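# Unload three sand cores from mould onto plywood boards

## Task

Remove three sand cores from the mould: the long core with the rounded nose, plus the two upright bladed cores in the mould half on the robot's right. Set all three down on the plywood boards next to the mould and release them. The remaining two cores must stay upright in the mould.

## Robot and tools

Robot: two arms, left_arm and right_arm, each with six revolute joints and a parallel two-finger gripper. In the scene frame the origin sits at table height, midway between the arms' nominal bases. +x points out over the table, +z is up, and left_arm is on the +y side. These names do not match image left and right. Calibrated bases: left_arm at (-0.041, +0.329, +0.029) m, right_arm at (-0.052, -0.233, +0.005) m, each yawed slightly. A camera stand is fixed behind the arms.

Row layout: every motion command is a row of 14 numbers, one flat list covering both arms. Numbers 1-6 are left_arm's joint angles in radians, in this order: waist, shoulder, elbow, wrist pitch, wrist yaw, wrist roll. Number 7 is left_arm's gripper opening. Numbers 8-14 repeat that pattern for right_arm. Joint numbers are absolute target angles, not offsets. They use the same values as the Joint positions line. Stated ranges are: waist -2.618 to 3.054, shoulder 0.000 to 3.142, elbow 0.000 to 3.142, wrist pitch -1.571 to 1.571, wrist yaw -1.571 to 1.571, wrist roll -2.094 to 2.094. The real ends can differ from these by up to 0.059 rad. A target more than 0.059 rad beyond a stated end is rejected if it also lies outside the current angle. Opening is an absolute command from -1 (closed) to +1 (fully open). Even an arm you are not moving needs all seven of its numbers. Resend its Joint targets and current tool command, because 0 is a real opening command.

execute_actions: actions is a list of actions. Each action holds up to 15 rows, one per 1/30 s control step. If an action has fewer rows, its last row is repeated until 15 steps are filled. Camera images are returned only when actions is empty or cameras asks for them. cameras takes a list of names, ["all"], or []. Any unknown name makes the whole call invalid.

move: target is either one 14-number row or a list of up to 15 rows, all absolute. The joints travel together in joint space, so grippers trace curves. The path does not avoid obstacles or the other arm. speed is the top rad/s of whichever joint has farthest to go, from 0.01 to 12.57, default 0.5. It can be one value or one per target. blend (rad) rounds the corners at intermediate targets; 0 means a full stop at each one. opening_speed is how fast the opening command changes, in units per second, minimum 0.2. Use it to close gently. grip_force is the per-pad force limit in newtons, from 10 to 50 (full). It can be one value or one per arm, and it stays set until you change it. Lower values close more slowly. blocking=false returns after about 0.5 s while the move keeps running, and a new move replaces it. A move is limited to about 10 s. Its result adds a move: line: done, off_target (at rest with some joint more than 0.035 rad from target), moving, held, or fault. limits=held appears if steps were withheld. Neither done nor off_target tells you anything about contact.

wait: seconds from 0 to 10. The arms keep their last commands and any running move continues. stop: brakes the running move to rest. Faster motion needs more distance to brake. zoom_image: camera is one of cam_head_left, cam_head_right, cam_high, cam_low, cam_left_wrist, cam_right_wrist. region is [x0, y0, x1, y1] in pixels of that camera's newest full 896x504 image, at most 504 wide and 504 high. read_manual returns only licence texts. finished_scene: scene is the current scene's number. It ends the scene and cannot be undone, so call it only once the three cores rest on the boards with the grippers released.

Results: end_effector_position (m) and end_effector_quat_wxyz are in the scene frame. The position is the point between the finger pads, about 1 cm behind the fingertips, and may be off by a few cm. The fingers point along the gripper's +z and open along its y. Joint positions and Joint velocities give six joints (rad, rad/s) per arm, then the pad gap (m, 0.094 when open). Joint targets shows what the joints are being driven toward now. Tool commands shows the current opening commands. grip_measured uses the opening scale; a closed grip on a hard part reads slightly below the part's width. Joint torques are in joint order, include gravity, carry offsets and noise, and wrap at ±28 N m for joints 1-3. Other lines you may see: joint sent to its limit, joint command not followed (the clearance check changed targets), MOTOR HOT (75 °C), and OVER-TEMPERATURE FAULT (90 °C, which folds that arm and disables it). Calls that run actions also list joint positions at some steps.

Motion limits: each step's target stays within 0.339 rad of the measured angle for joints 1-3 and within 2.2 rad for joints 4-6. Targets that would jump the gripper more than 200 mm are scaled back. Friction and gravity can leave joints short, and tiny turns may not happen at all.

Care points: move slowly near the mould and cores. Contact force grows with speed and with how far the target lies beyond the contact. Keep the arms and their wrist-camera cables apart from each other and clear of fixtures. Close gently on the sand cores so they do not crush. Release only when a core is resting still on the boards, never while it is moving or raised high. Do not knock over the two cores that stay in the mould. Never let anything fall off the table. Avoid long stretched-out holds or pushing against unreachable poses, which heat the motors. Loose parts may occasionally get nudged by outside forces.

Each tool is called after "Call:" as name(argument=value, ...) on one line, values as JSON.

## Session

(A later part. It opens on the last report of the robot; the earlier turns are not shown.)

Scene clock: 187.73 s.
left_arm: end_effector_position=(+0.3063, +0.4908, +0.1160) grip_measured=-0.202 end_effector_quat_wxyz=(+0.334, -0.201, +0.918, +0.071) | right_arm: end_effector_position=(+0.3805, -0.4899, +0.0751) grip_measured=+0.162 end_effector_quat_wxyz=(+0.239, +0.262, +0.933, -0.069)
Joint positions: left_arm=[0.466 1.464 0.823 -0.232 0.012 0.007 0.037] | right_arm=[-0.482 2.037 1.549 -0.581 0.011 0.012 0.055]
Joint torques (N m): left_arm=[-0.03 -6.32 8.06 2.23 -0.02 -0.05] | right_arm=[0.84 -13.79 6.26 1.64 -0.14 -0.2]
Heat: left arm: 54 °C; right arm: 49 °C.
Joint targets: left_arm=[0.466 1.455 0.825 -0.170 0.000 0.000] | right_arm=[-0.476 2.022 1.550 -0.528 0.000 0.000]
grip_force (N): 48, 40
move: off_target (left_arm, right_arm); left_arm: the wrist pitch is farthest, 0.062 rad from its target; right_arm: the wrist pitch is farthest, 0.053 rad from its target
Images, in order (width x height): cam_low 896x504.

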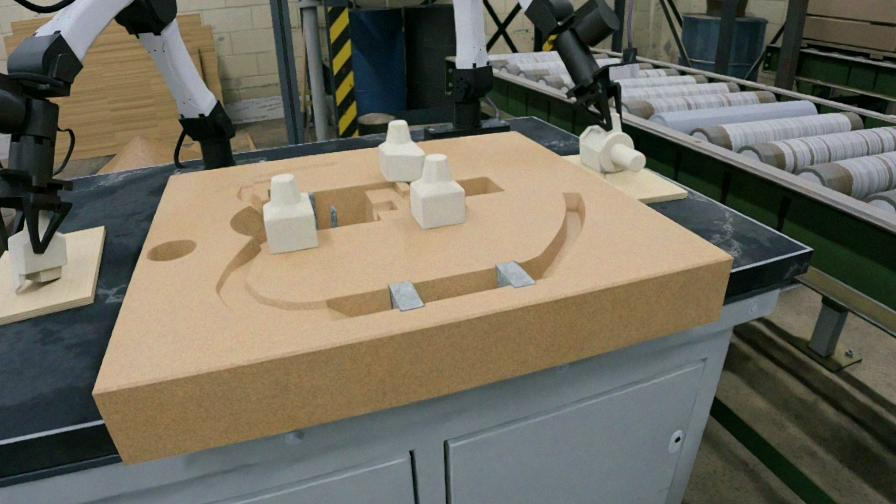

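Call:
move(target=[0.466, 1.455, 0.825, -0.19, 0.0, 0.0, 0.1, -0.476, 2.03, 1.535, -0.52, 0.0, 0.0, 0.0], speed=0.1, opening_speed=0.25, cameras=["cam_low", "cam_left_wrist"])

Call:
zoom_image(camera="cam_low", region=[0, 180, 110, 300])

Call:
zoom_image(camera="cam_low", region=[550, 60, 690, 200])

Scene clock: 194.83 s.
left_arm: end_effector_position=(+0.3107, +0.4947, +0.1209) grip_measured=+0.099 end_effector_quat_wxyz=(+0.347, -0.202, +0.913, +0.077) | right_arm: end_effector_position=(+0.3808, -0.4899, +0.0740) grip_measured=+0.162 end_effector_quat_wxyz=(+0.240, +0.262, +0.932, -0.069)
Joint positions: left_arm=[0.467 1.464 0.823 -0.202 0.005 0.006 0.052] | right_arm=[-0.482 2.037 1.543 -0.573 0.011 0.012 0.055]
Joint torques (N m): left_arm=[-0.09 -6.38 8.08 1.78 0.03 -0.02] | right_arm=[0.81 -13.16 5.64 1.69 -0.12 -0.18]
Heat: left arm: 53 °C; right arm: 49 °C.
Joint targets: left_arm=[0.466 1.455 0.825 -0.190 0.000 0.000] | right_arm=[-0.476 2.030 1.535 -0.520 0.000 0.000]
grip_force (N): 48, 40
move: off_target (right_arm); right_arm: the wrist pitch is farthest, 0.053 rad from its target
Images, in order (width x height): cam_low 896x504, cam_left_wrist 896x504.

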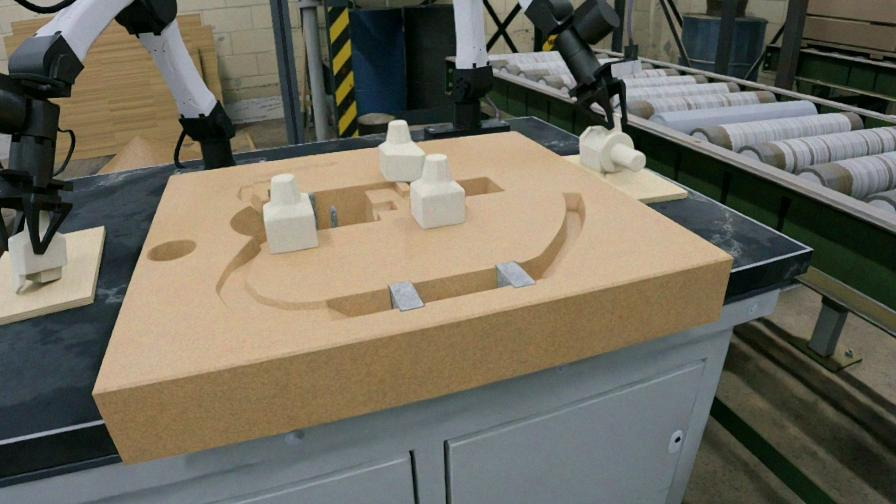

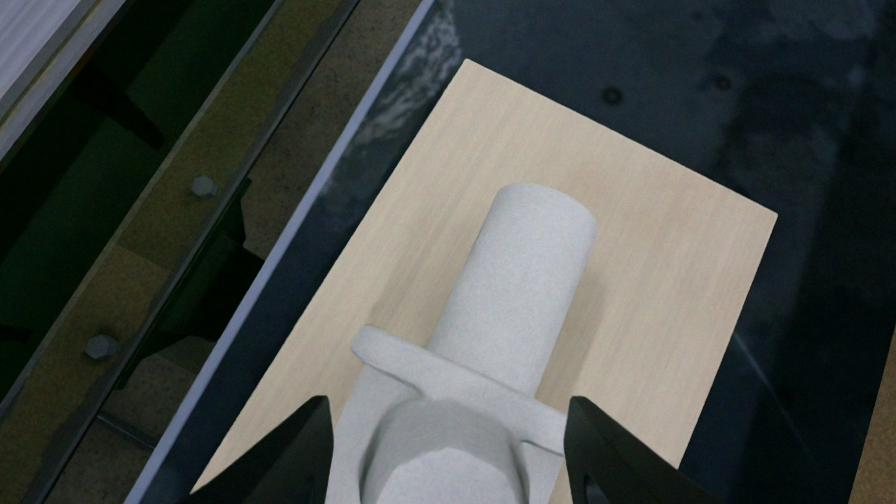

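Scaled by 4.200 from the camera's 896x504 image, which has a finer 1280x720 frame.

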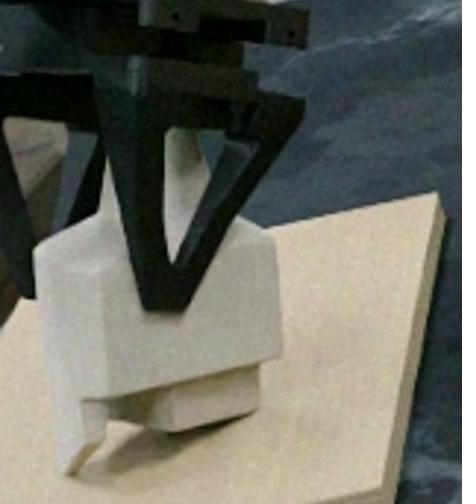

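Scaled by 3.600 from the camera's 896x504 image, which has a finer 1280x720 frame.

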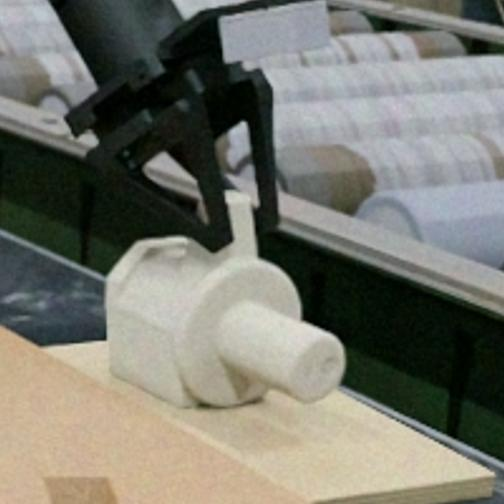

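Call:
move(target=[0.466, 1.10, 0.85, -0.54, 0.0, 0.0, 0.6, -0.476, 2.035, 1.518, -0.513, 0.0, 0.0, 0.0], speed=0.17, opening_speed=0.6, cameras=["cam_low"])

Call:
zoom_image(camera="cam_low", region=[0, 180, 110, 300])

Scene clock: 202.30 s.
left_arm: end_effector_position=(+0.2524, +0.4670, +0.1861) grip_measured=+0.598 end_effector_quat_wxyz=(+0.360, -0.201, +0.908, +0.080) | right_arm: end_effector_position=(+0.3808, -0.4899, +0.0734) grip_measured=+0.162 end_effector_quat_wxyz=(+0.241, +0.261, +0.932, -0.070)
Joint positions: left_arm=[0.467 1.11 0.823 -0.529 0.005 0.006 0.075] | right_arm=[-0.482 2.036 1.538 -0.566 0.011 0.012 0.055]
Joint torques (N m): left_arm=[-0.18 -3.95 10.97 1.6 0.05 -0.03] | right_arm=[0.79 -12.53 4.82 1.72 -0.13 -0.2]
Heat: left arm: 52 °C; right arm: 49 °C.
Joint targets: left_arm=[0.466 1.100 0.850 -0.540 0.000 0.000] | right_arm=[-0.476 2.035 1.518 -0.513 0.000 0.000]
grip_force (N): 48, 40
move: off_target (right_arm); right_arm: the wrist pitch is farthest, 0.053 rad from its target
Images, in order (width x height): cam_low 896x504.

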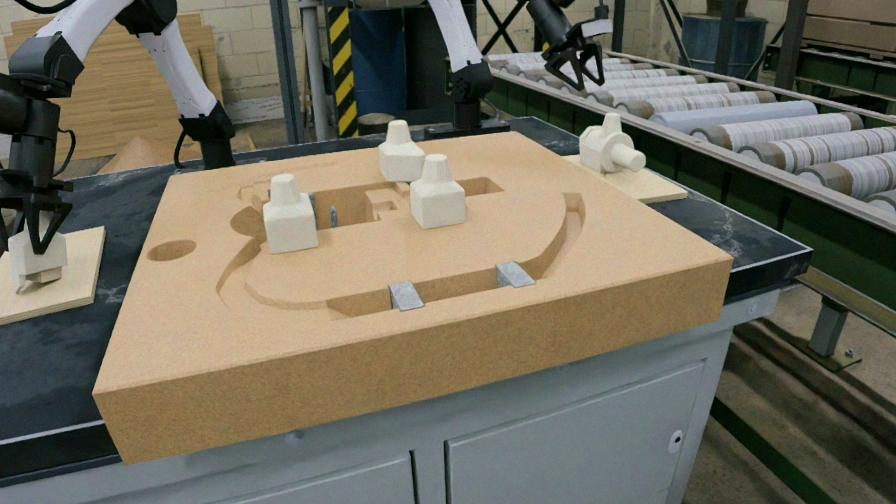

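Scaled by 4.200 from the camera's 896x504 image, which has a finer 1280x720 frame.

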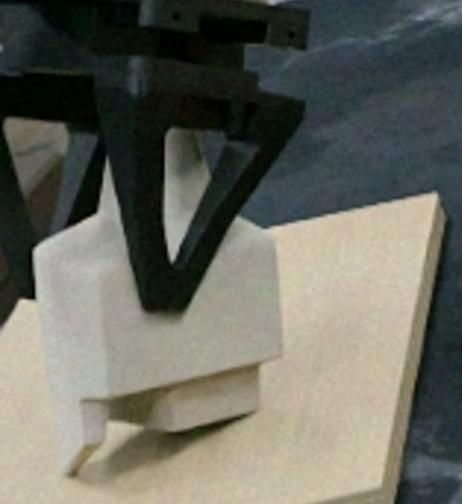

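Call:
move(target=[0.466, 1.10, 0.85, -0.54, 0.0, 0.0, 0.6, -0.478, 2.035, 1.525, -0.548, 0.0, 0.0, 0.4], speed=0.1, opening_speed=0.2, cameras=["cam_low", "cam_right_wrist"])

Call:
zoom_image(camera="cam_low", region=[0, 180, 110, 300])

Scene clock: 211.63 s.
left_arm: end_effector_position=(+0.2523, +0.4670, +0.1859) grip_measured=+0.598 end_effector_quat_wxyz=(+0.359, -0.201, +0.908, +0.080) | right_arm: end_effector_position=(+0.3798, -0.4892, +0.0718) grip_measured=+0.398 end_effector_quat_wxyz=(+0.239, +0.261, +0.933, -0.069)
Joint positions: left_arm=[0.467 1.11 0.823 -0.53 0.005 0.006 0.075] | right_arm=[-0.482 2.036 1.533 -0.565 0.011 0.012 0.066]
Joint torques (N m): left_arm=[-0.17 -3.92 10.93 1.6 0.03 -0.05] | right_arm=[0.73 -12.27 5.53 1.34 -0.13 -0.2]
Motor temperatures (°C): left_arm=[23 50 45 40 23 22 26] | right_arm=[25 49 36 34 21 24 23]
Heat: left arm: 50 °C; right arm: 49 °C.
Joint targets: left_arm=[0.466 1.100 0.850 -0.540 0.000 0.000] | right_arm=[-0.478 2.035 1.525 -0.548 0.000 0.000]
grip_force (N): 48, 40
move: done
Images, in order (width x height): cam_low 896x504, cam_right_wrist 896x504.

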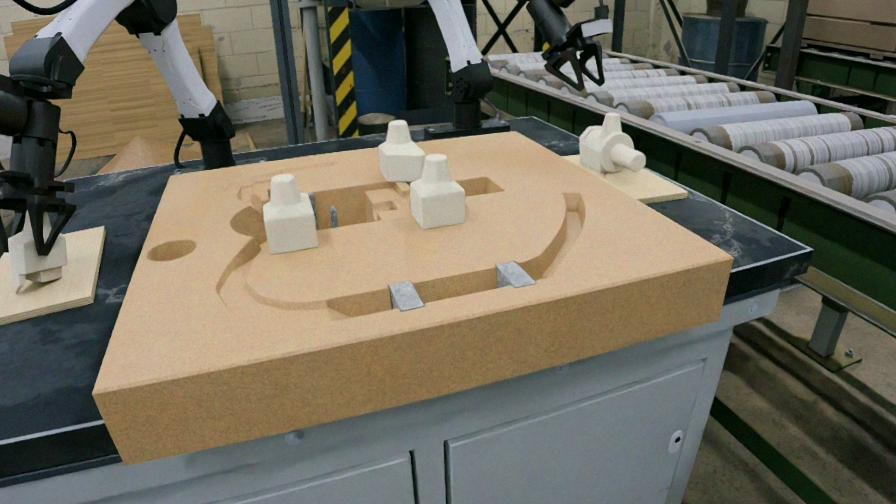

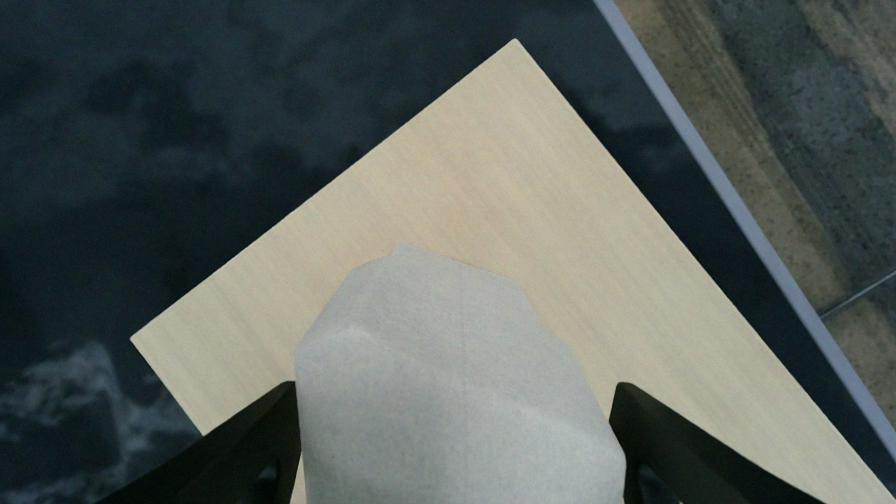

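Scaled by 4.200 from the camera's 896x504 image, which has a finer 1280x720 frame.

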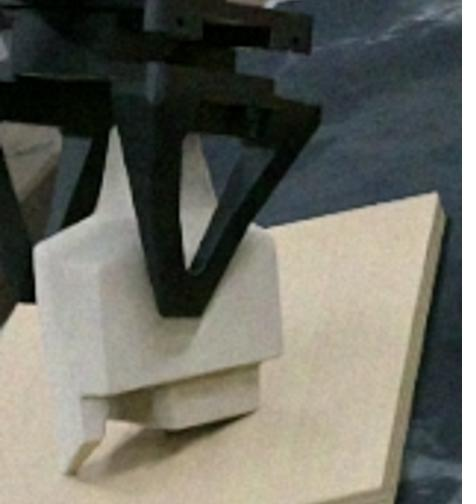

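Call:
move(target=[[0.466, 1.10, 0.85, -0.54, 0.0, 0.0, 0.6, -0.478, 1.79, 1.575, -0.80, 0.0, 0.0, 0.9], [0.466, 1.0, 0.85, -0.5, 0.0, 0.0, 0.6, -0.3, 1.40, 1.2, -0.35, 0.08, 0.05, 0.9], [0.466, 0.9, 0.8, -0.4, 0.0, 0.0, 0.6, 0.328, 1.42, 1.1, -0.1, 0.22, 0.13, 0.9], [0.466, 0.9, 0.8, -0.4, 0.0, 0.0, 0.6, 0.328, 1.77, 1.22, 0.026, 0.228, 0.135, 0.9]], speed=[0.25, 0.7, 0.7, 0.6], blend=[0.04, 0.12, 0.1, 0], opening_speed=0.8, cameras=["cam_low", "cam_right_wrist", "cam_high"])

Scene clock: 234.43 s.
left_arm: end_effector_position=(+0.2530, +0.4673, +0.2714) grip_measured=+0.598 end_effector_quat_wxyz=(+0.500, -0.185, +0.839, +0.112) | right_arm: end_effector_position=(+0.4539, -0.1301, +0.1646) grip_measured=+0.898 end_effector_quat_wxyz=(+0.487, -0.015, +0.873, -0.001)
Joint positions: left_arm=[0.467 0.908 0.823 -0.409 0.005 0.006 0.075] | right_arm=[0.325 1.763 1.192 0.004 0.22 0.12 0.089]
Joint torques (N m): left_arm=[-0.13 -2.58 6.61 2.14 0.05 -0.04] | right_arm=[0.55 -9.37 8.96 1.92 0.18 0.07]
Heat: left arm: 47 °C; right arm: 50 °C.
Joint targets: left_arm=[0.466 0.900 0.800 -0.400 0.000 0.000] | right_arm=[0.328 1.770 1.220 0.026 0.228 0.135]
grip_force (N): 48, 40
move: done
Images, in order (width x height): cam_high 896x504, cam_low 896x504, cam_right_wrist 896x504.

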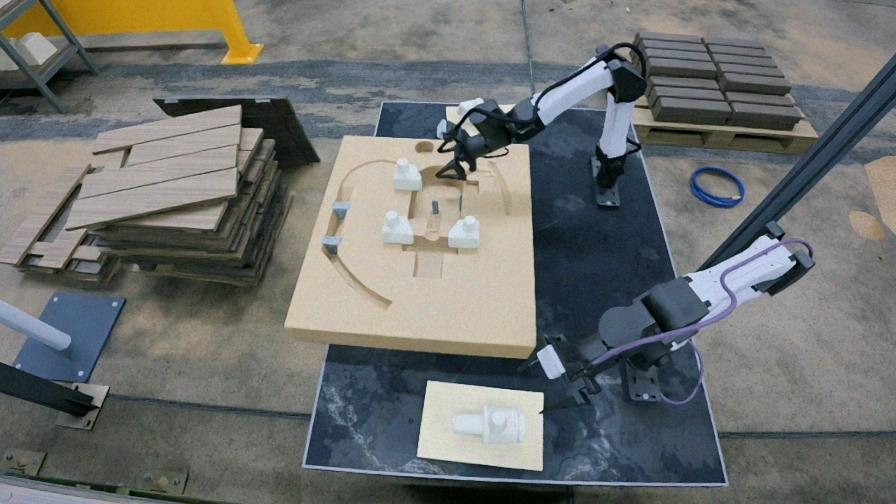

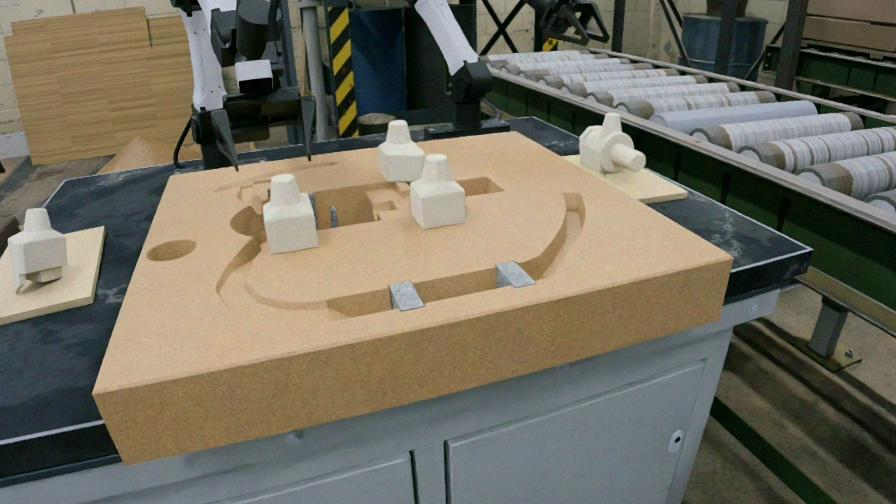

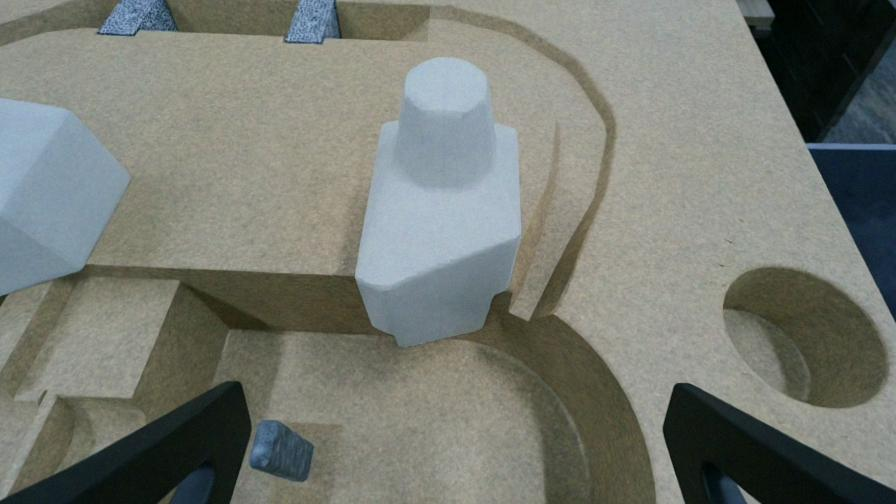

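Call:
move(target=[[0.466, 0.9, 0.8, -0.4, 0.0, 0.0, 0.6, 0.288, 2.04, 1.46, 0.08, 0.205, 0.128, 0.9], [0.466, 0.9, 0.8, -0.4, 0.0, 0.0, 0.6, 0.275, 2.207, 1.603, 0.113, 0.197, 0.125, 0.9]], speed=0.3, blend=[0.03, 0], cameras=["cam_low", "cam_right_wrist"])

Call:
zoom_image(camera="cam_low", region=[180, 80, 380, 280])

Scene clock: 246.83 s.
left_arm: end_effector_position=(+0.2530, +0.4673, +0.2714) grip_measured=+0.598 end_effector_quat_wxyz=(+0.500, -0.185, +0.839, +0.112) | right_arm: end_effector_position=(+0.5589, -0.1273, +0.1162) grip_measured=+0.898 end_effector_quat_wxyz=(+0.503, +0.005, +0.864, -0.004)
Joint positions: left_arm=[0.467 0.908 0.823 -0.409 0.005 0.006 0.075] | right_arm=[0.281 2.192 1.571 0.091 0.211 0.12 0.089]
Joint torques (N m): left_arm=[-0.12 -2.47 6.6 2.14 0.04 -0.05] | right_arm=[-0.21 -12.64 9.01 1.91 -0.08 -0.01]
Motor temperatures (°C): left_arm=[23 45 45 41 23 22 26] | right_arm=[25 48 39 37 21 24 22]
Heat: left arm: 45 °C; right arm: 48 °C.
Joint targets: left_arm=[0.466 0.900 0.800 -0.400 0.000 0.000] | right_arm=[0.275 2.207 1.603 0.113 0.197 0.125]
grip_force (N): 48, 40
move: done
Images, in order (width x height): cam_low 896x504, cam_right_wrist 896x504.

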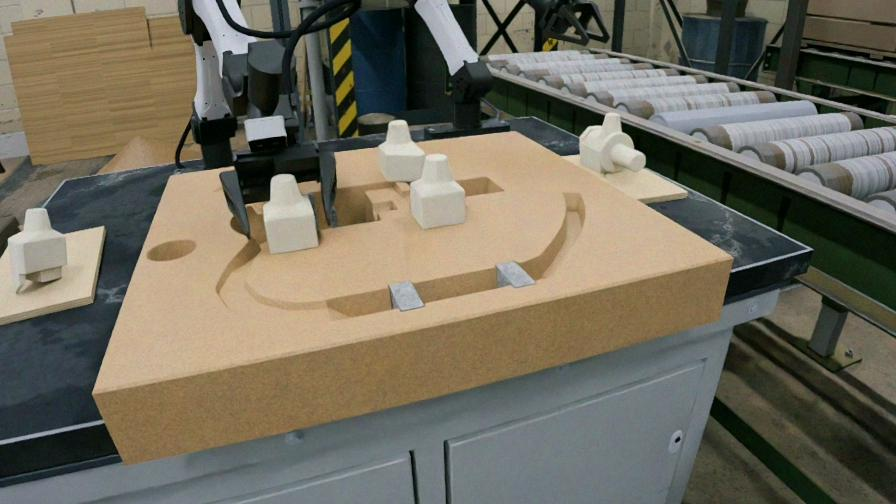

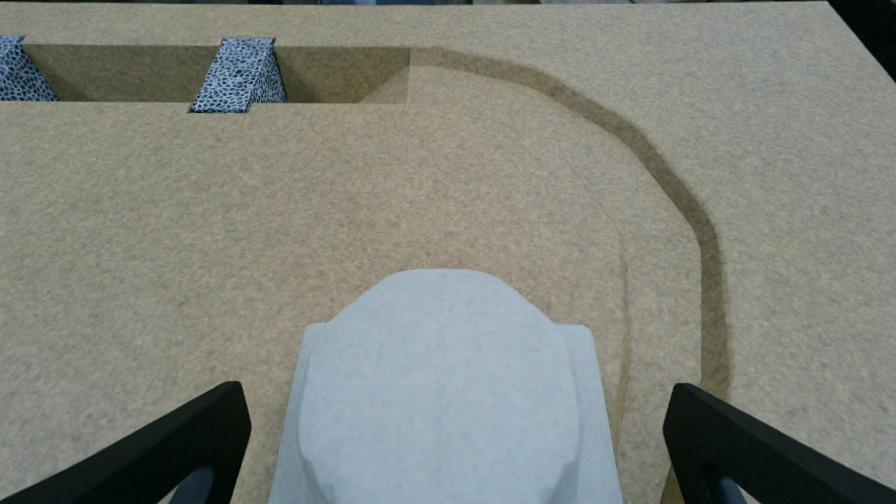

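Scaled by 2.520 from the camera's 896x504 image, which has a finer 1280x720 frame.

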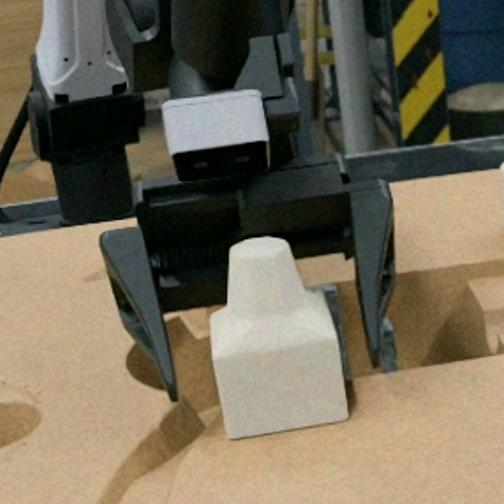

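Call:
move(target=[0.466, 0.9, 0.8, -0.4, 0.0, 0.0, 0.6, 0.275, 2.145, 1.603, 0.113, 0.197, 0.125, 0.0], speed=0.1, opening_speed=0.5, grip_force=48)

Scene clock: 256.80 s.
left_arm: end_effector_position=(+0.2530, +0.4673, +0.2714) grip_measured=+0.598 end_effector_quat_wxyz=(+0.500, -0.185, +0.839, +0.112) | right_arm: end_effector_position=(+0.5590, -0.1270, +0.1163) grip_measured=+0.156 end_effector_quat_wxyz=(+0.503, +0.004, +0.864, -0.003)
Joint positions: left_arm=[0.467 0.908 0.823 -0.409 0.005 0.006 0.075] | right_arm=[0.281 2.192 1.571 0.092 0.21 0.12 0.054]
Joint torques (N m): left_arm=[-0.18 -2.52 6.63 2.15 0.04 -0.04] | right_arm=[-0.18 -18.77 8.99 1.98 -0.11 -0.02]
Heat: left arm: 44 °C; right arm: 52 °C.
Joint targets: left_arm=[0.466 0.900 0.800 -0.400 0.000 0.000] | right_arm=[0.275 2.145 1.603 0.113 0.197 0.125]
grip_force (N): 48, 48
move: off_target (right_arm); right_arm: the shoulder is farthest, 0.047 rad from its target

Call:
move(target=[[0.466, 0.9, 0.8, -0.4, 0.0, 0.0, 0.6, 0.275, 2.085, 1.69, 0.03, 0.197, 0.125, 0.0], [0.466, 0.9, 0.8, -0.4, 0.0, 0.0, 0.6, 0.275, 2.06, 1.80, -0.09, 0.197, 0.125, 0.0]], speed=[0.12, 0.15], blend=[0.02, 0], cameras=["cam_low", "cam_right_wrist"])

Call:
zoom_image(camera="cam_low", region=[200, 80, 360, 260])

Scene clock: 263.63 s.
left_arm: end_effector_position=(+0.2530, +0.4673, +0.2714) grip_measured=+0.598 end_effector_quat_wxyz=(+0.500, -0.185, +0.839, +0.112) | right_arm: end_effector_position=(+0.5611, -0.1261, +0.1839) grip_measured=+0.156 end_effector_quat_wxyz=(+0.503, +0.003, +0.864, -0.001)
Joint positions: left_arm=[0.467 0.908 0.823 -0.409 0.005 0.006 0.075] | right_arm=[0.28 2.131 1.751 -0.149 0.205 0.12 0.054]
Joint torques (N m): left_arm=[-0.14 -2.54 6.52 2.13 0.03 -0.04] | right_arm=[-0.01 -21.16 10.59 2.31 -0.06 0]
Motor temperatures (°C): left_arm=[23 43 43 43 22 22 26] | right_arm=[25 56 40 39 21 24 23]
Heat: left arm: 43 °C; right arm: 56 °C.
Joint targets: left_arm=[0.466 0.900 0.800 -0.400 0.000 0.000] | right_arm=[0.275 2.060 1.800 -0.090 0.197 0.125]
grip_force (N): 48, 48
move: off_target (right_arm); right_arm: the shoulder is farthest, 0.071 rad from its target
Images, in order (width x height): cam_low 896x504, cam_right_wrist 896x504.

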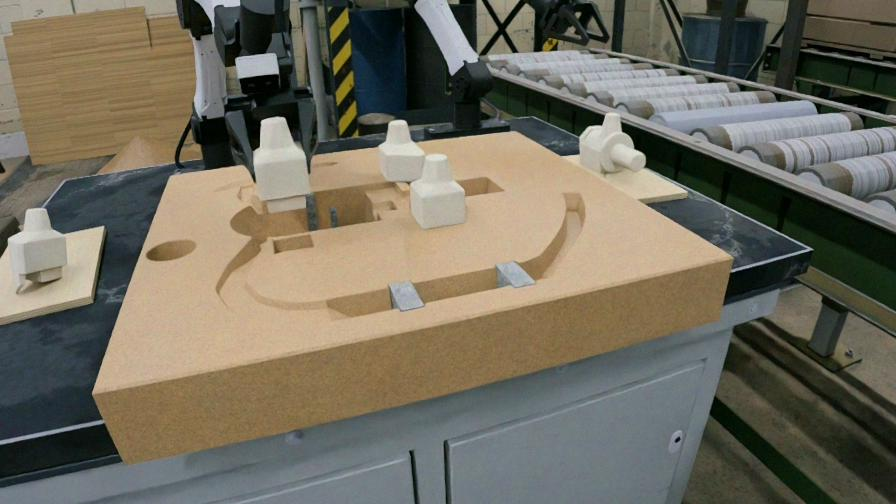

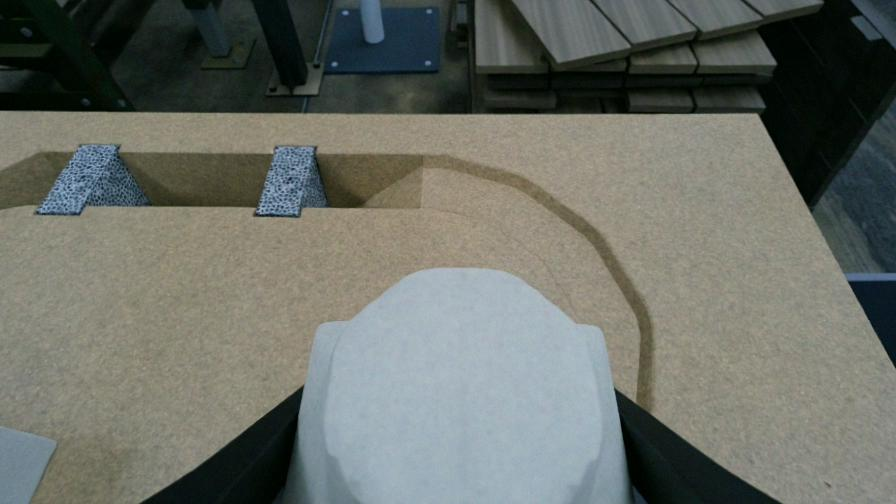

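Scaled by 2.800 from the camera's 896x504 image, which has a finer 1280x720 frame.

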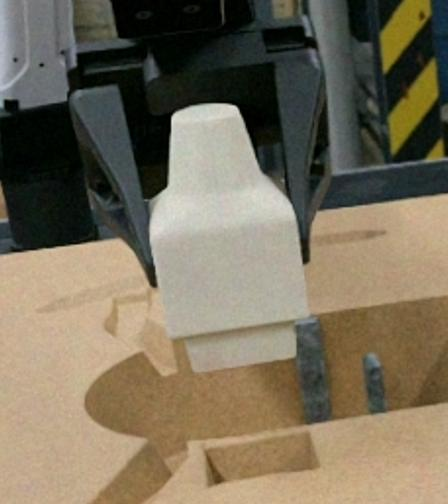

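Call:
move(target=[[0.466, 0.9, 0.8, -0.4, 0.0, 0.0, 0.6, 0.275, 1.45, 1.27, -0.27, 0.15, 0.1, 0.0], [0.466, 0.9, 0.8, -0.4, 0.0, 0.0, 0.6, -0.6805, 1.40, 1.2, -0.28, 0.0, 0.0, 0.0], [0.466, 0.9, 0.8, -0.4, 0.0, 0.0, 0.6, -0.6805, 1.51, 0.965, -0.20, 0.0, 0.0, 0.0]], speed=[0.5, 0.6, 0.4], blend=[0.1, 0.04, 0], cameras=["cam_low", "cam_right_wrist"])

Call:
zoom_image(camera="cam_low", region=[0, 130, 140, 300])

Scene clock: 288.43 s.
left_arm: end_effector_position=(+0.2530, +0.4673, +0.2714) grip_measured=+0.598 end_effector_quat_wxyz=(+0.500, -0.185, +0.839, +0.112) | right_arm: end_effector_position=(+0.2520, -0.5095, +0.1159) grip_measured=+0.156 end_effector_quat_wxyz=(+0.331, +0.342, +0.869, -0.131)
Joint positions: left_arm=[0.467 0.908 0.823 -0.409 0.005 0.006 0.075] | right_arm=[-0.683 1.52 0.951 -0.274 0.012 0.013 0.054]
Joint torques (N m): left_arm=[-0.16 -2.52 6.64 2.15 0.02 -0.05] | right_arm=[0.65 -8.13 7.45 2.17 -0.12 -0.2]
Motor temperatures (°C): left_arm=[23 42 42 44 22 22 26] | right_arm=[25 68 44 41 21 24 24]
Heat: left arm: 44 °C; right arm: 68 °C.
Joint targets: left_arm=[0.466 0.900 0.800 -0.400 0.000 0.000] | right_arm=[-0.680 1.510 0.965 -0.200 0.000 0.000]
grip_force (N): 48, 48
move: off_target (right_arm); right_arm: the wrist pitch is farthest, 0.074 rad from its target
Images, in order (width x height): cam_low 896x504, cam_right_wrist 896x504.

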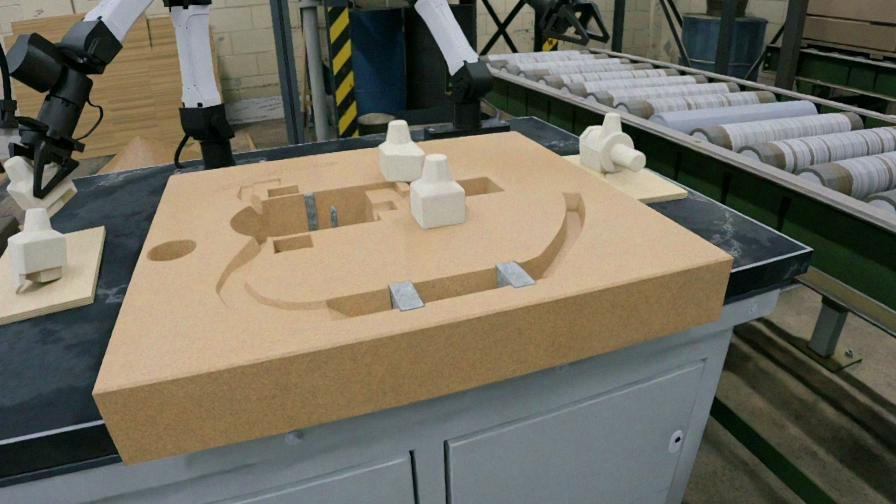

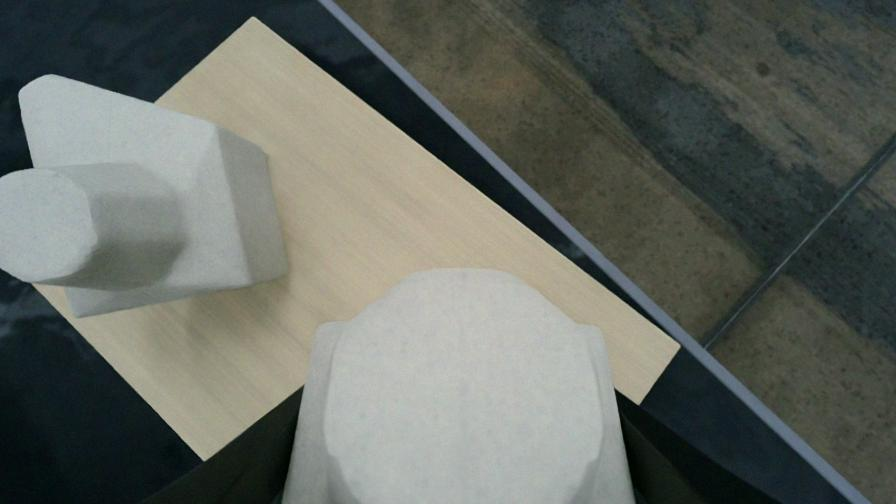

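Scaled by 2.965 from the camera's 896x504 image, which has a finer 1280x720 frame.

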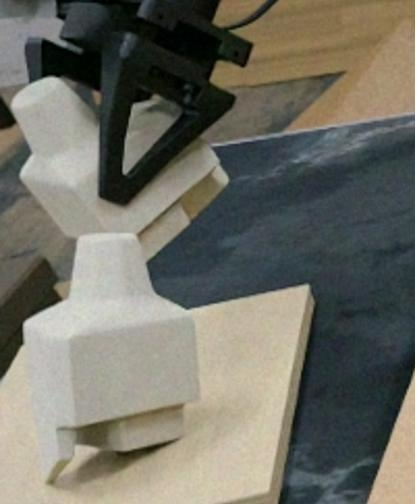

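Call:
move(target=[0.466, 0.9, 0.8, -0.4, 0.0, 0.0, 0.6, -0.679, 1.577, 0.85, -0.012, 0.0, 0.0, 0.0], speed=0.2, cameras=["cam_low"])

Call:
zoom_image(camera="cam_low", region=[0, 130, 140, 300])

Scene clock: 303.53 s.
left_arm: end_effector_position=(+0.2530, +0.4673, +0.2714) grip_measured=+0.598 end_effector_quat_wxyz=(+0.500, -0.185, +0.839, +0.112) | right_arm: end_effector_position=(+0.2537, -0.5111, +0.0807) grip_measured=+0.156 end_effector_quat_wxyz=(+0.340, +0.341, +0.866, -0.134)
Joint positions: left_arm=[0.467 0.908 0.823 -0.409 0.005 0.006 0.075] | right_arm=[-0.683 1.579 0.844 -0.088 0.012 0.013 0.054]
Joint torques (N m): left_arm=[-0.14 -2.45 6.58 2.13 0.03 -0.04] | right_arm=[0.64 -7.65 6.75 2.22 -0.15 -0.17]
Motor temperatures (°C): left_arm=[23 41 41 45 22 22 26] | right_arm=[25 60 43 43 21 24 24]
Heat: left arm: 45 °C; right arm: 60 °C.
Joint targets: left_arm=[0.466 0.900 0.800 -0.400 0.000 0.000] | right_arm=[-0.679 1.577 0.850 -0.012 0.000 0.000]
grip_force (N): 48, 48
move: off_target (right_arm); right_arm: the wrist pitch is farthest, 0.076 rad from its target
Images, in order (width x height): cam_low 896x504.

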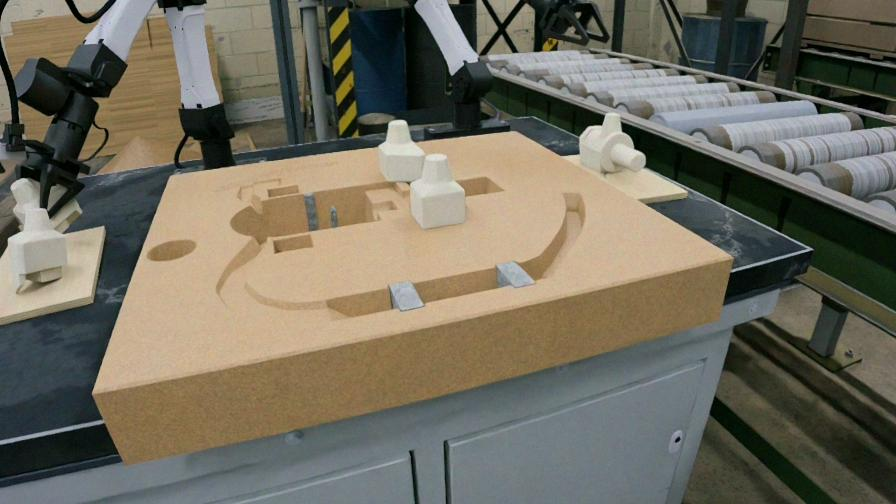

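Scaled by 2.965 from the camera's 896x504 image, which has a finer 1280x720 frame.

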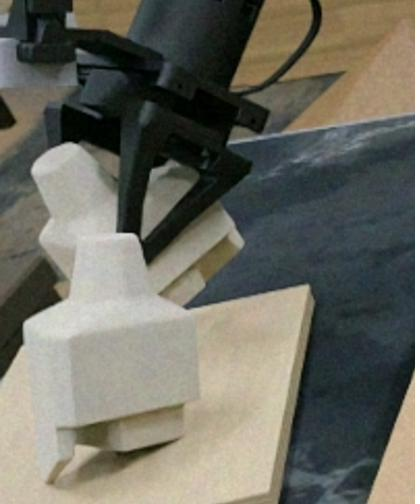

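Call:
move(target=[0.466, 0.9, 0.8, -0.4, 0.0, 0.0, 0.6, -0.678, 1.599, 0.827, 0.034, 0.0, 0.0, 0.0], speed=0.1, cameras=["cam_low"])

Call:
zoom_image(camera="cam_low", region=[0, 150, 110, 260])

Scene clock: 308.33 s.
left_arm: end_effector_position=(+0.2530, +0.4673, +0.2714) grip_measured=+0.598 end_effector_quat_wxyz=(+0.500, -0.185, +0.839, +0.112) | right_arm: end_effector_position=(+0.2542, -0.5115, +0.0716) grip_measured=+0.156 end_effector_quat_wxyz=(+0.341, +0.341, +0.866, -0.134)
Joint positions: left_arm=[0.467 0.908 0.823 -0.409 0.005 0.006 0.075] | right_arm=[-0.683 1.6 0.822 -0.042 0.012 0.013 0.054]
Joint torques (N m): left_arm=[-0.21 -2.5 6.58 2.14 0.02 -0.05] | right_arm=[0.81 -7.64 6.56 2.2 -0.12 -0.16]
Motor temperatures (°C): left_arm=[23 41 41 45 22 22 26] | right_arm=[25 58 42 44 21 24 24]
Heat: left arm: 45 °C; right arm: 58 °C.
Joint targets: left_arm=[0.466 0.900 0.800 -0.400 0.000 0.000] | right_arm=[-0.678 1.599 0.827 0.034 0.000 0.000]
grip_force (N): 48, 48
move: off_target (right_arm); right_arm: the wrist pitch is farthest, 0.076 rad from its target
Images, in order (width x height): cam_low 896x504.

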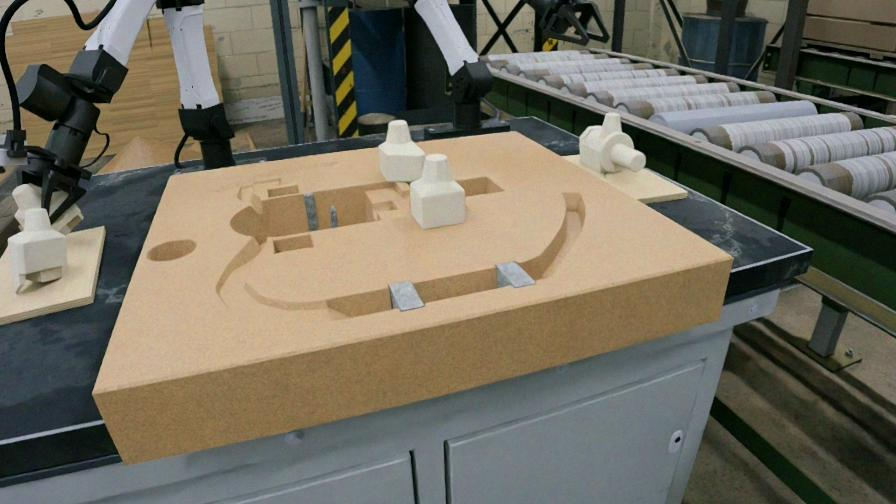

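Scaled by 4.582 from the camera's 896x504 image, which has a finer 1280x720 frame.

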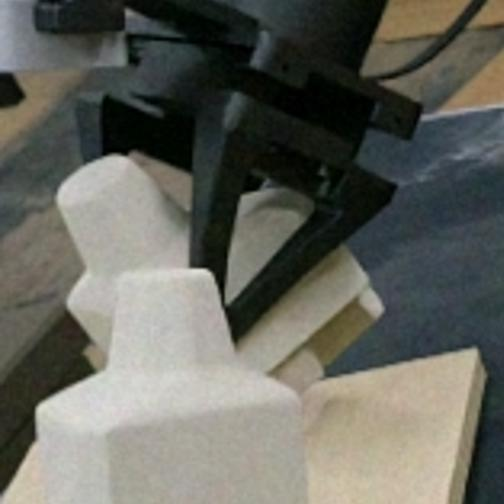

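Call:
move(target=[0.466, 0.9, 0.8, -0.4, 0.0, 0.0, 0.6, -0.678, 1.608, 0.817, 0.05, 0.0, 0.0, 0.0], speed=0.1)

Scene clock: 312.50 s.
left_arm: end_effector_position=(+0.2530, +0.4673, +0.2714) grip_measured=+0.598 end_effector_quat_wxyz=(+0.500, -0.185, +0.839, +0.112) | right_arm: end_effector_position=(+0.2538, -0.5112, +0.0671) grip_measured=+0.156 end_effector_quat_wxyz=(+0.340, +0.341, +0.866, -0.134)
Joint positions: left_arm=[0.467 0.908 0.823 -0.409 0.005 0.006 0.075] | right_arm=[-0.683 1.609 0.812 -0.025 0.012 0.013 0.054]
Joint torques (N m): left_arm=[-0.2 -2.4 6.58 2.12 0.05 -0.06] | right_arm=[0.66 -7.68 6.52 2.15 -0.14 -0.17]
Motor temperatures (°C): left_arm=[23 41 41 45 22 22 26] | right_arm=[25 57 42 44 21 24 24]
Heat: left arm: 45 °C; right arm: 57 °C.
Joint targets: left_arm=[0.466 0.900 0.800 -0.400 0.000 0.000] | right_arm=[-0.678 1.608 0.817 0.050 0.000 0.000]
grip_force (N): 48, 48
move: off_target (right_arm); right_arm: the wrist pitch is farthest, 0.075 rad from its target

Call:
move(target=[0.466, 0.9, 0.8, -0.4, 0.0, 0.0, 0.6, -0.678, 1.614, 0.810, 0.056, 0.0, 0.0, 0.0], speed=0.08, cameras=["cam_low"])

Call:
zoom_image(camera="cam_low", region=[0, 150, 110, 260])

Scene clock: 320.87 s.
left_arm: end_effector_position=(+0.2530, +0.4673, +0.2714) grip_measured=+0.598 end_effector_quat_wxyz=(+0.500, -0.185, +0.839, +0.112) | right_arm: end_effector_position=(+0.2528, -0.5103, +0.0634) grip_measured=+0.156 end_effector_quat_wxyz=(+0.337, +0.342, +0.867, -0.133)
Joint positions: left_arm=[0.467 0.908 0.823 -0.409 0.005 0.006 0.075] | right_arm=[-0.683 1.615 0.805 -0.019 0.012 0.013 0.054]
Joint torques (N m): left_arm=[-0.17 -2.52 6.67 2.12 0.05 -0.05] | right_arm=[0.79 -7.77 6.48 2.24 -0.15 -0.19]
Motor temperatures (°C): left_arm=[23 40 41 46 22 22 25] | right_arm=[25 55 41 45 21 24 24]
Heat: left arm: 46 °C; right arm: 55 °C.
Joint targets: left_arm=[0.466 0.900 0.800 -0.400 0.000 0.000] | right_arm=[-0.678 1.614 0.810 0.056 0.000 0.000]
grip_force (N): 48, 48
move: off_target (right_arm); right_arm: the wrist pitch is farthest, 0.075 rad from its target
Images, in order (width x height): cam_low 896x504.

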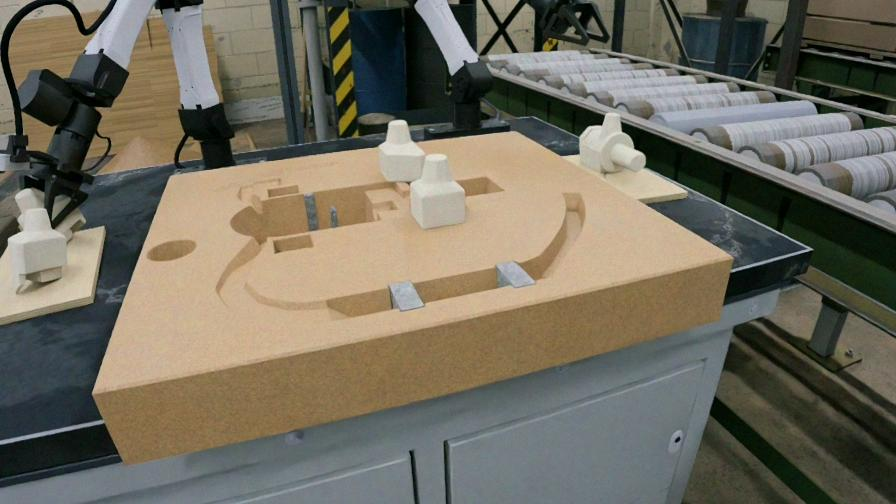

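Scaled by 4.582 from the camera's 896x504 image, which has a finer 1280x720 frame.

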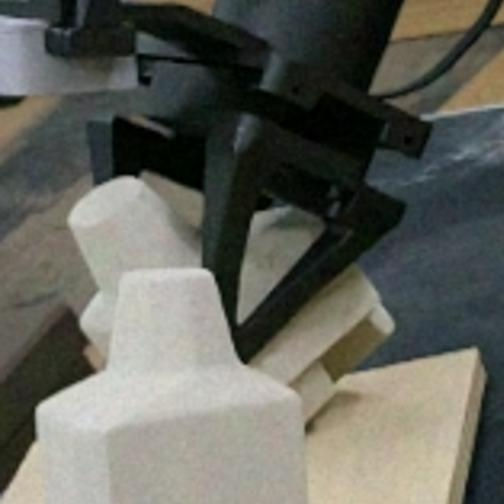

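Call:
move(target=[0.466, 0.9, 0.8, -0.4, 0.0, 0.0, 0.6, -0.678, 1.620, 0.802, 0.068, 0.0, 0.0, 0.0], speed=0.08)

Scene clock: 324.20 s.
left_arm: end_effector_position=(+0.2530, +0.4673, +0.2714) grip_measured=+0.598 end_effector_quat_wxyz=(+0.500, -0.185, +0.839, +0.112) | right_arm: end_effector_position=(+0.2531, -0.5105, +0.0622) grip_measured=+0.156 end_effector_quat_wxyz=(+0.339, +0.341, +0.866, -0.134)
Joint positions: left_arm=[0.467 0.908 0.823 -0.409 0.005 0.006 0.075] | right_arm=[-0.683 1.618 0.799 -0.006 0.012 0.012 0.054]
Joint torques (N m): left_arm=[-0.14 -2.51 6.56 2.12 0.03 -0.06] | right_arm=[0.77 -7.47 6.2 2.18 -0.14 -0.2]
Heat: left arm: 46 °C; right arm: 54 °C.
Joint targets: left_arm=[0.466 0.900 0.800 -0.400 0.000 0.000] | right_arm=[-0.678 1.620 0.802 0.068 0.000 0.000]
grip_force (N): 48, 48
move: off_target (right_arm); right_arm: the wrist pitch is farthest, 0.074 rad from its target

Call:
move(target=[0.466, 0.9, 0.8, -0.4, 0.0, 0.0, 0.6, -0.678, 1.630, 0.793, 0.072, 0.0, 0.0, 0.0], speed=0.08, cameras=["cam_low"])

Call:
zoom_image(camera="cam_low", region=[0, 150, 110, 260])

Scene clock: 328.67 s.
left_arm: end_effector_position=(+0.2530, +0.4673, +0.2714) grip_measured=+0.598 end_effector_quat_wxyz=(+0.500, -0.185, +0.839, +0.112) | right_arm: end_effector_position=(+0.2534, -0.5108, +0.0616) grip_measured=+0.156 end_effector_quat_wxyz=(+0.340, +0.341, +0.866, -0.134)
Joint positions: left_arm=[0.467 0.908 0.823 -0.409 0.005 0.006 0.075] | right_arm=[-0.683 1.62 0.796 0.002 0.012 0.012 0.054]
Joint torques (N m): left_arm=[-0.18 -2.54 6.64 2.12 0.03 -0.04] | right_arm=[0.91 -6.67 5.65 2.17 -0.19 -0.17]
Heat: left arm: 46 °C; right arm: 53 °C.
Joint targets: left_arm=[0.466 0.900 0.800 -0.400 0.000 0.000] | right_arm=[-0.678 1.630 0.793 0.072 0.000 0.000]
grip_force (N): 48, 48
move: off_target (right_arm); right_arm: the wrist pitch is farthest, 0.070 rad from its target
Images, in order (width x height): cam_low 896x504.

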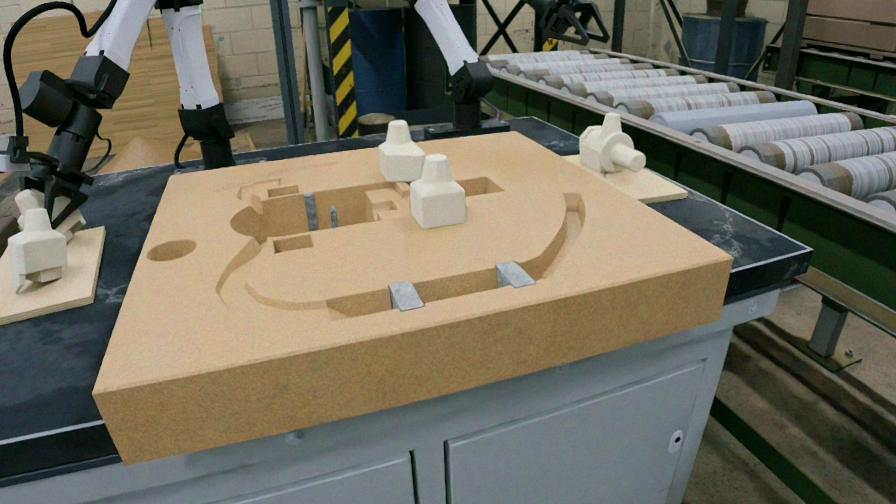

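Scaled by 4.582 from the camera's 896x504 image, which has a finer 1280x720 frame.

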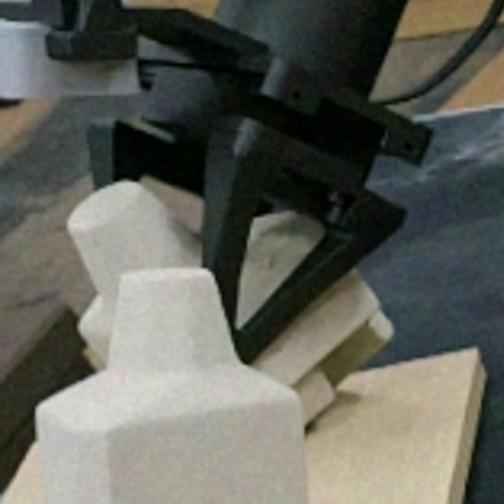

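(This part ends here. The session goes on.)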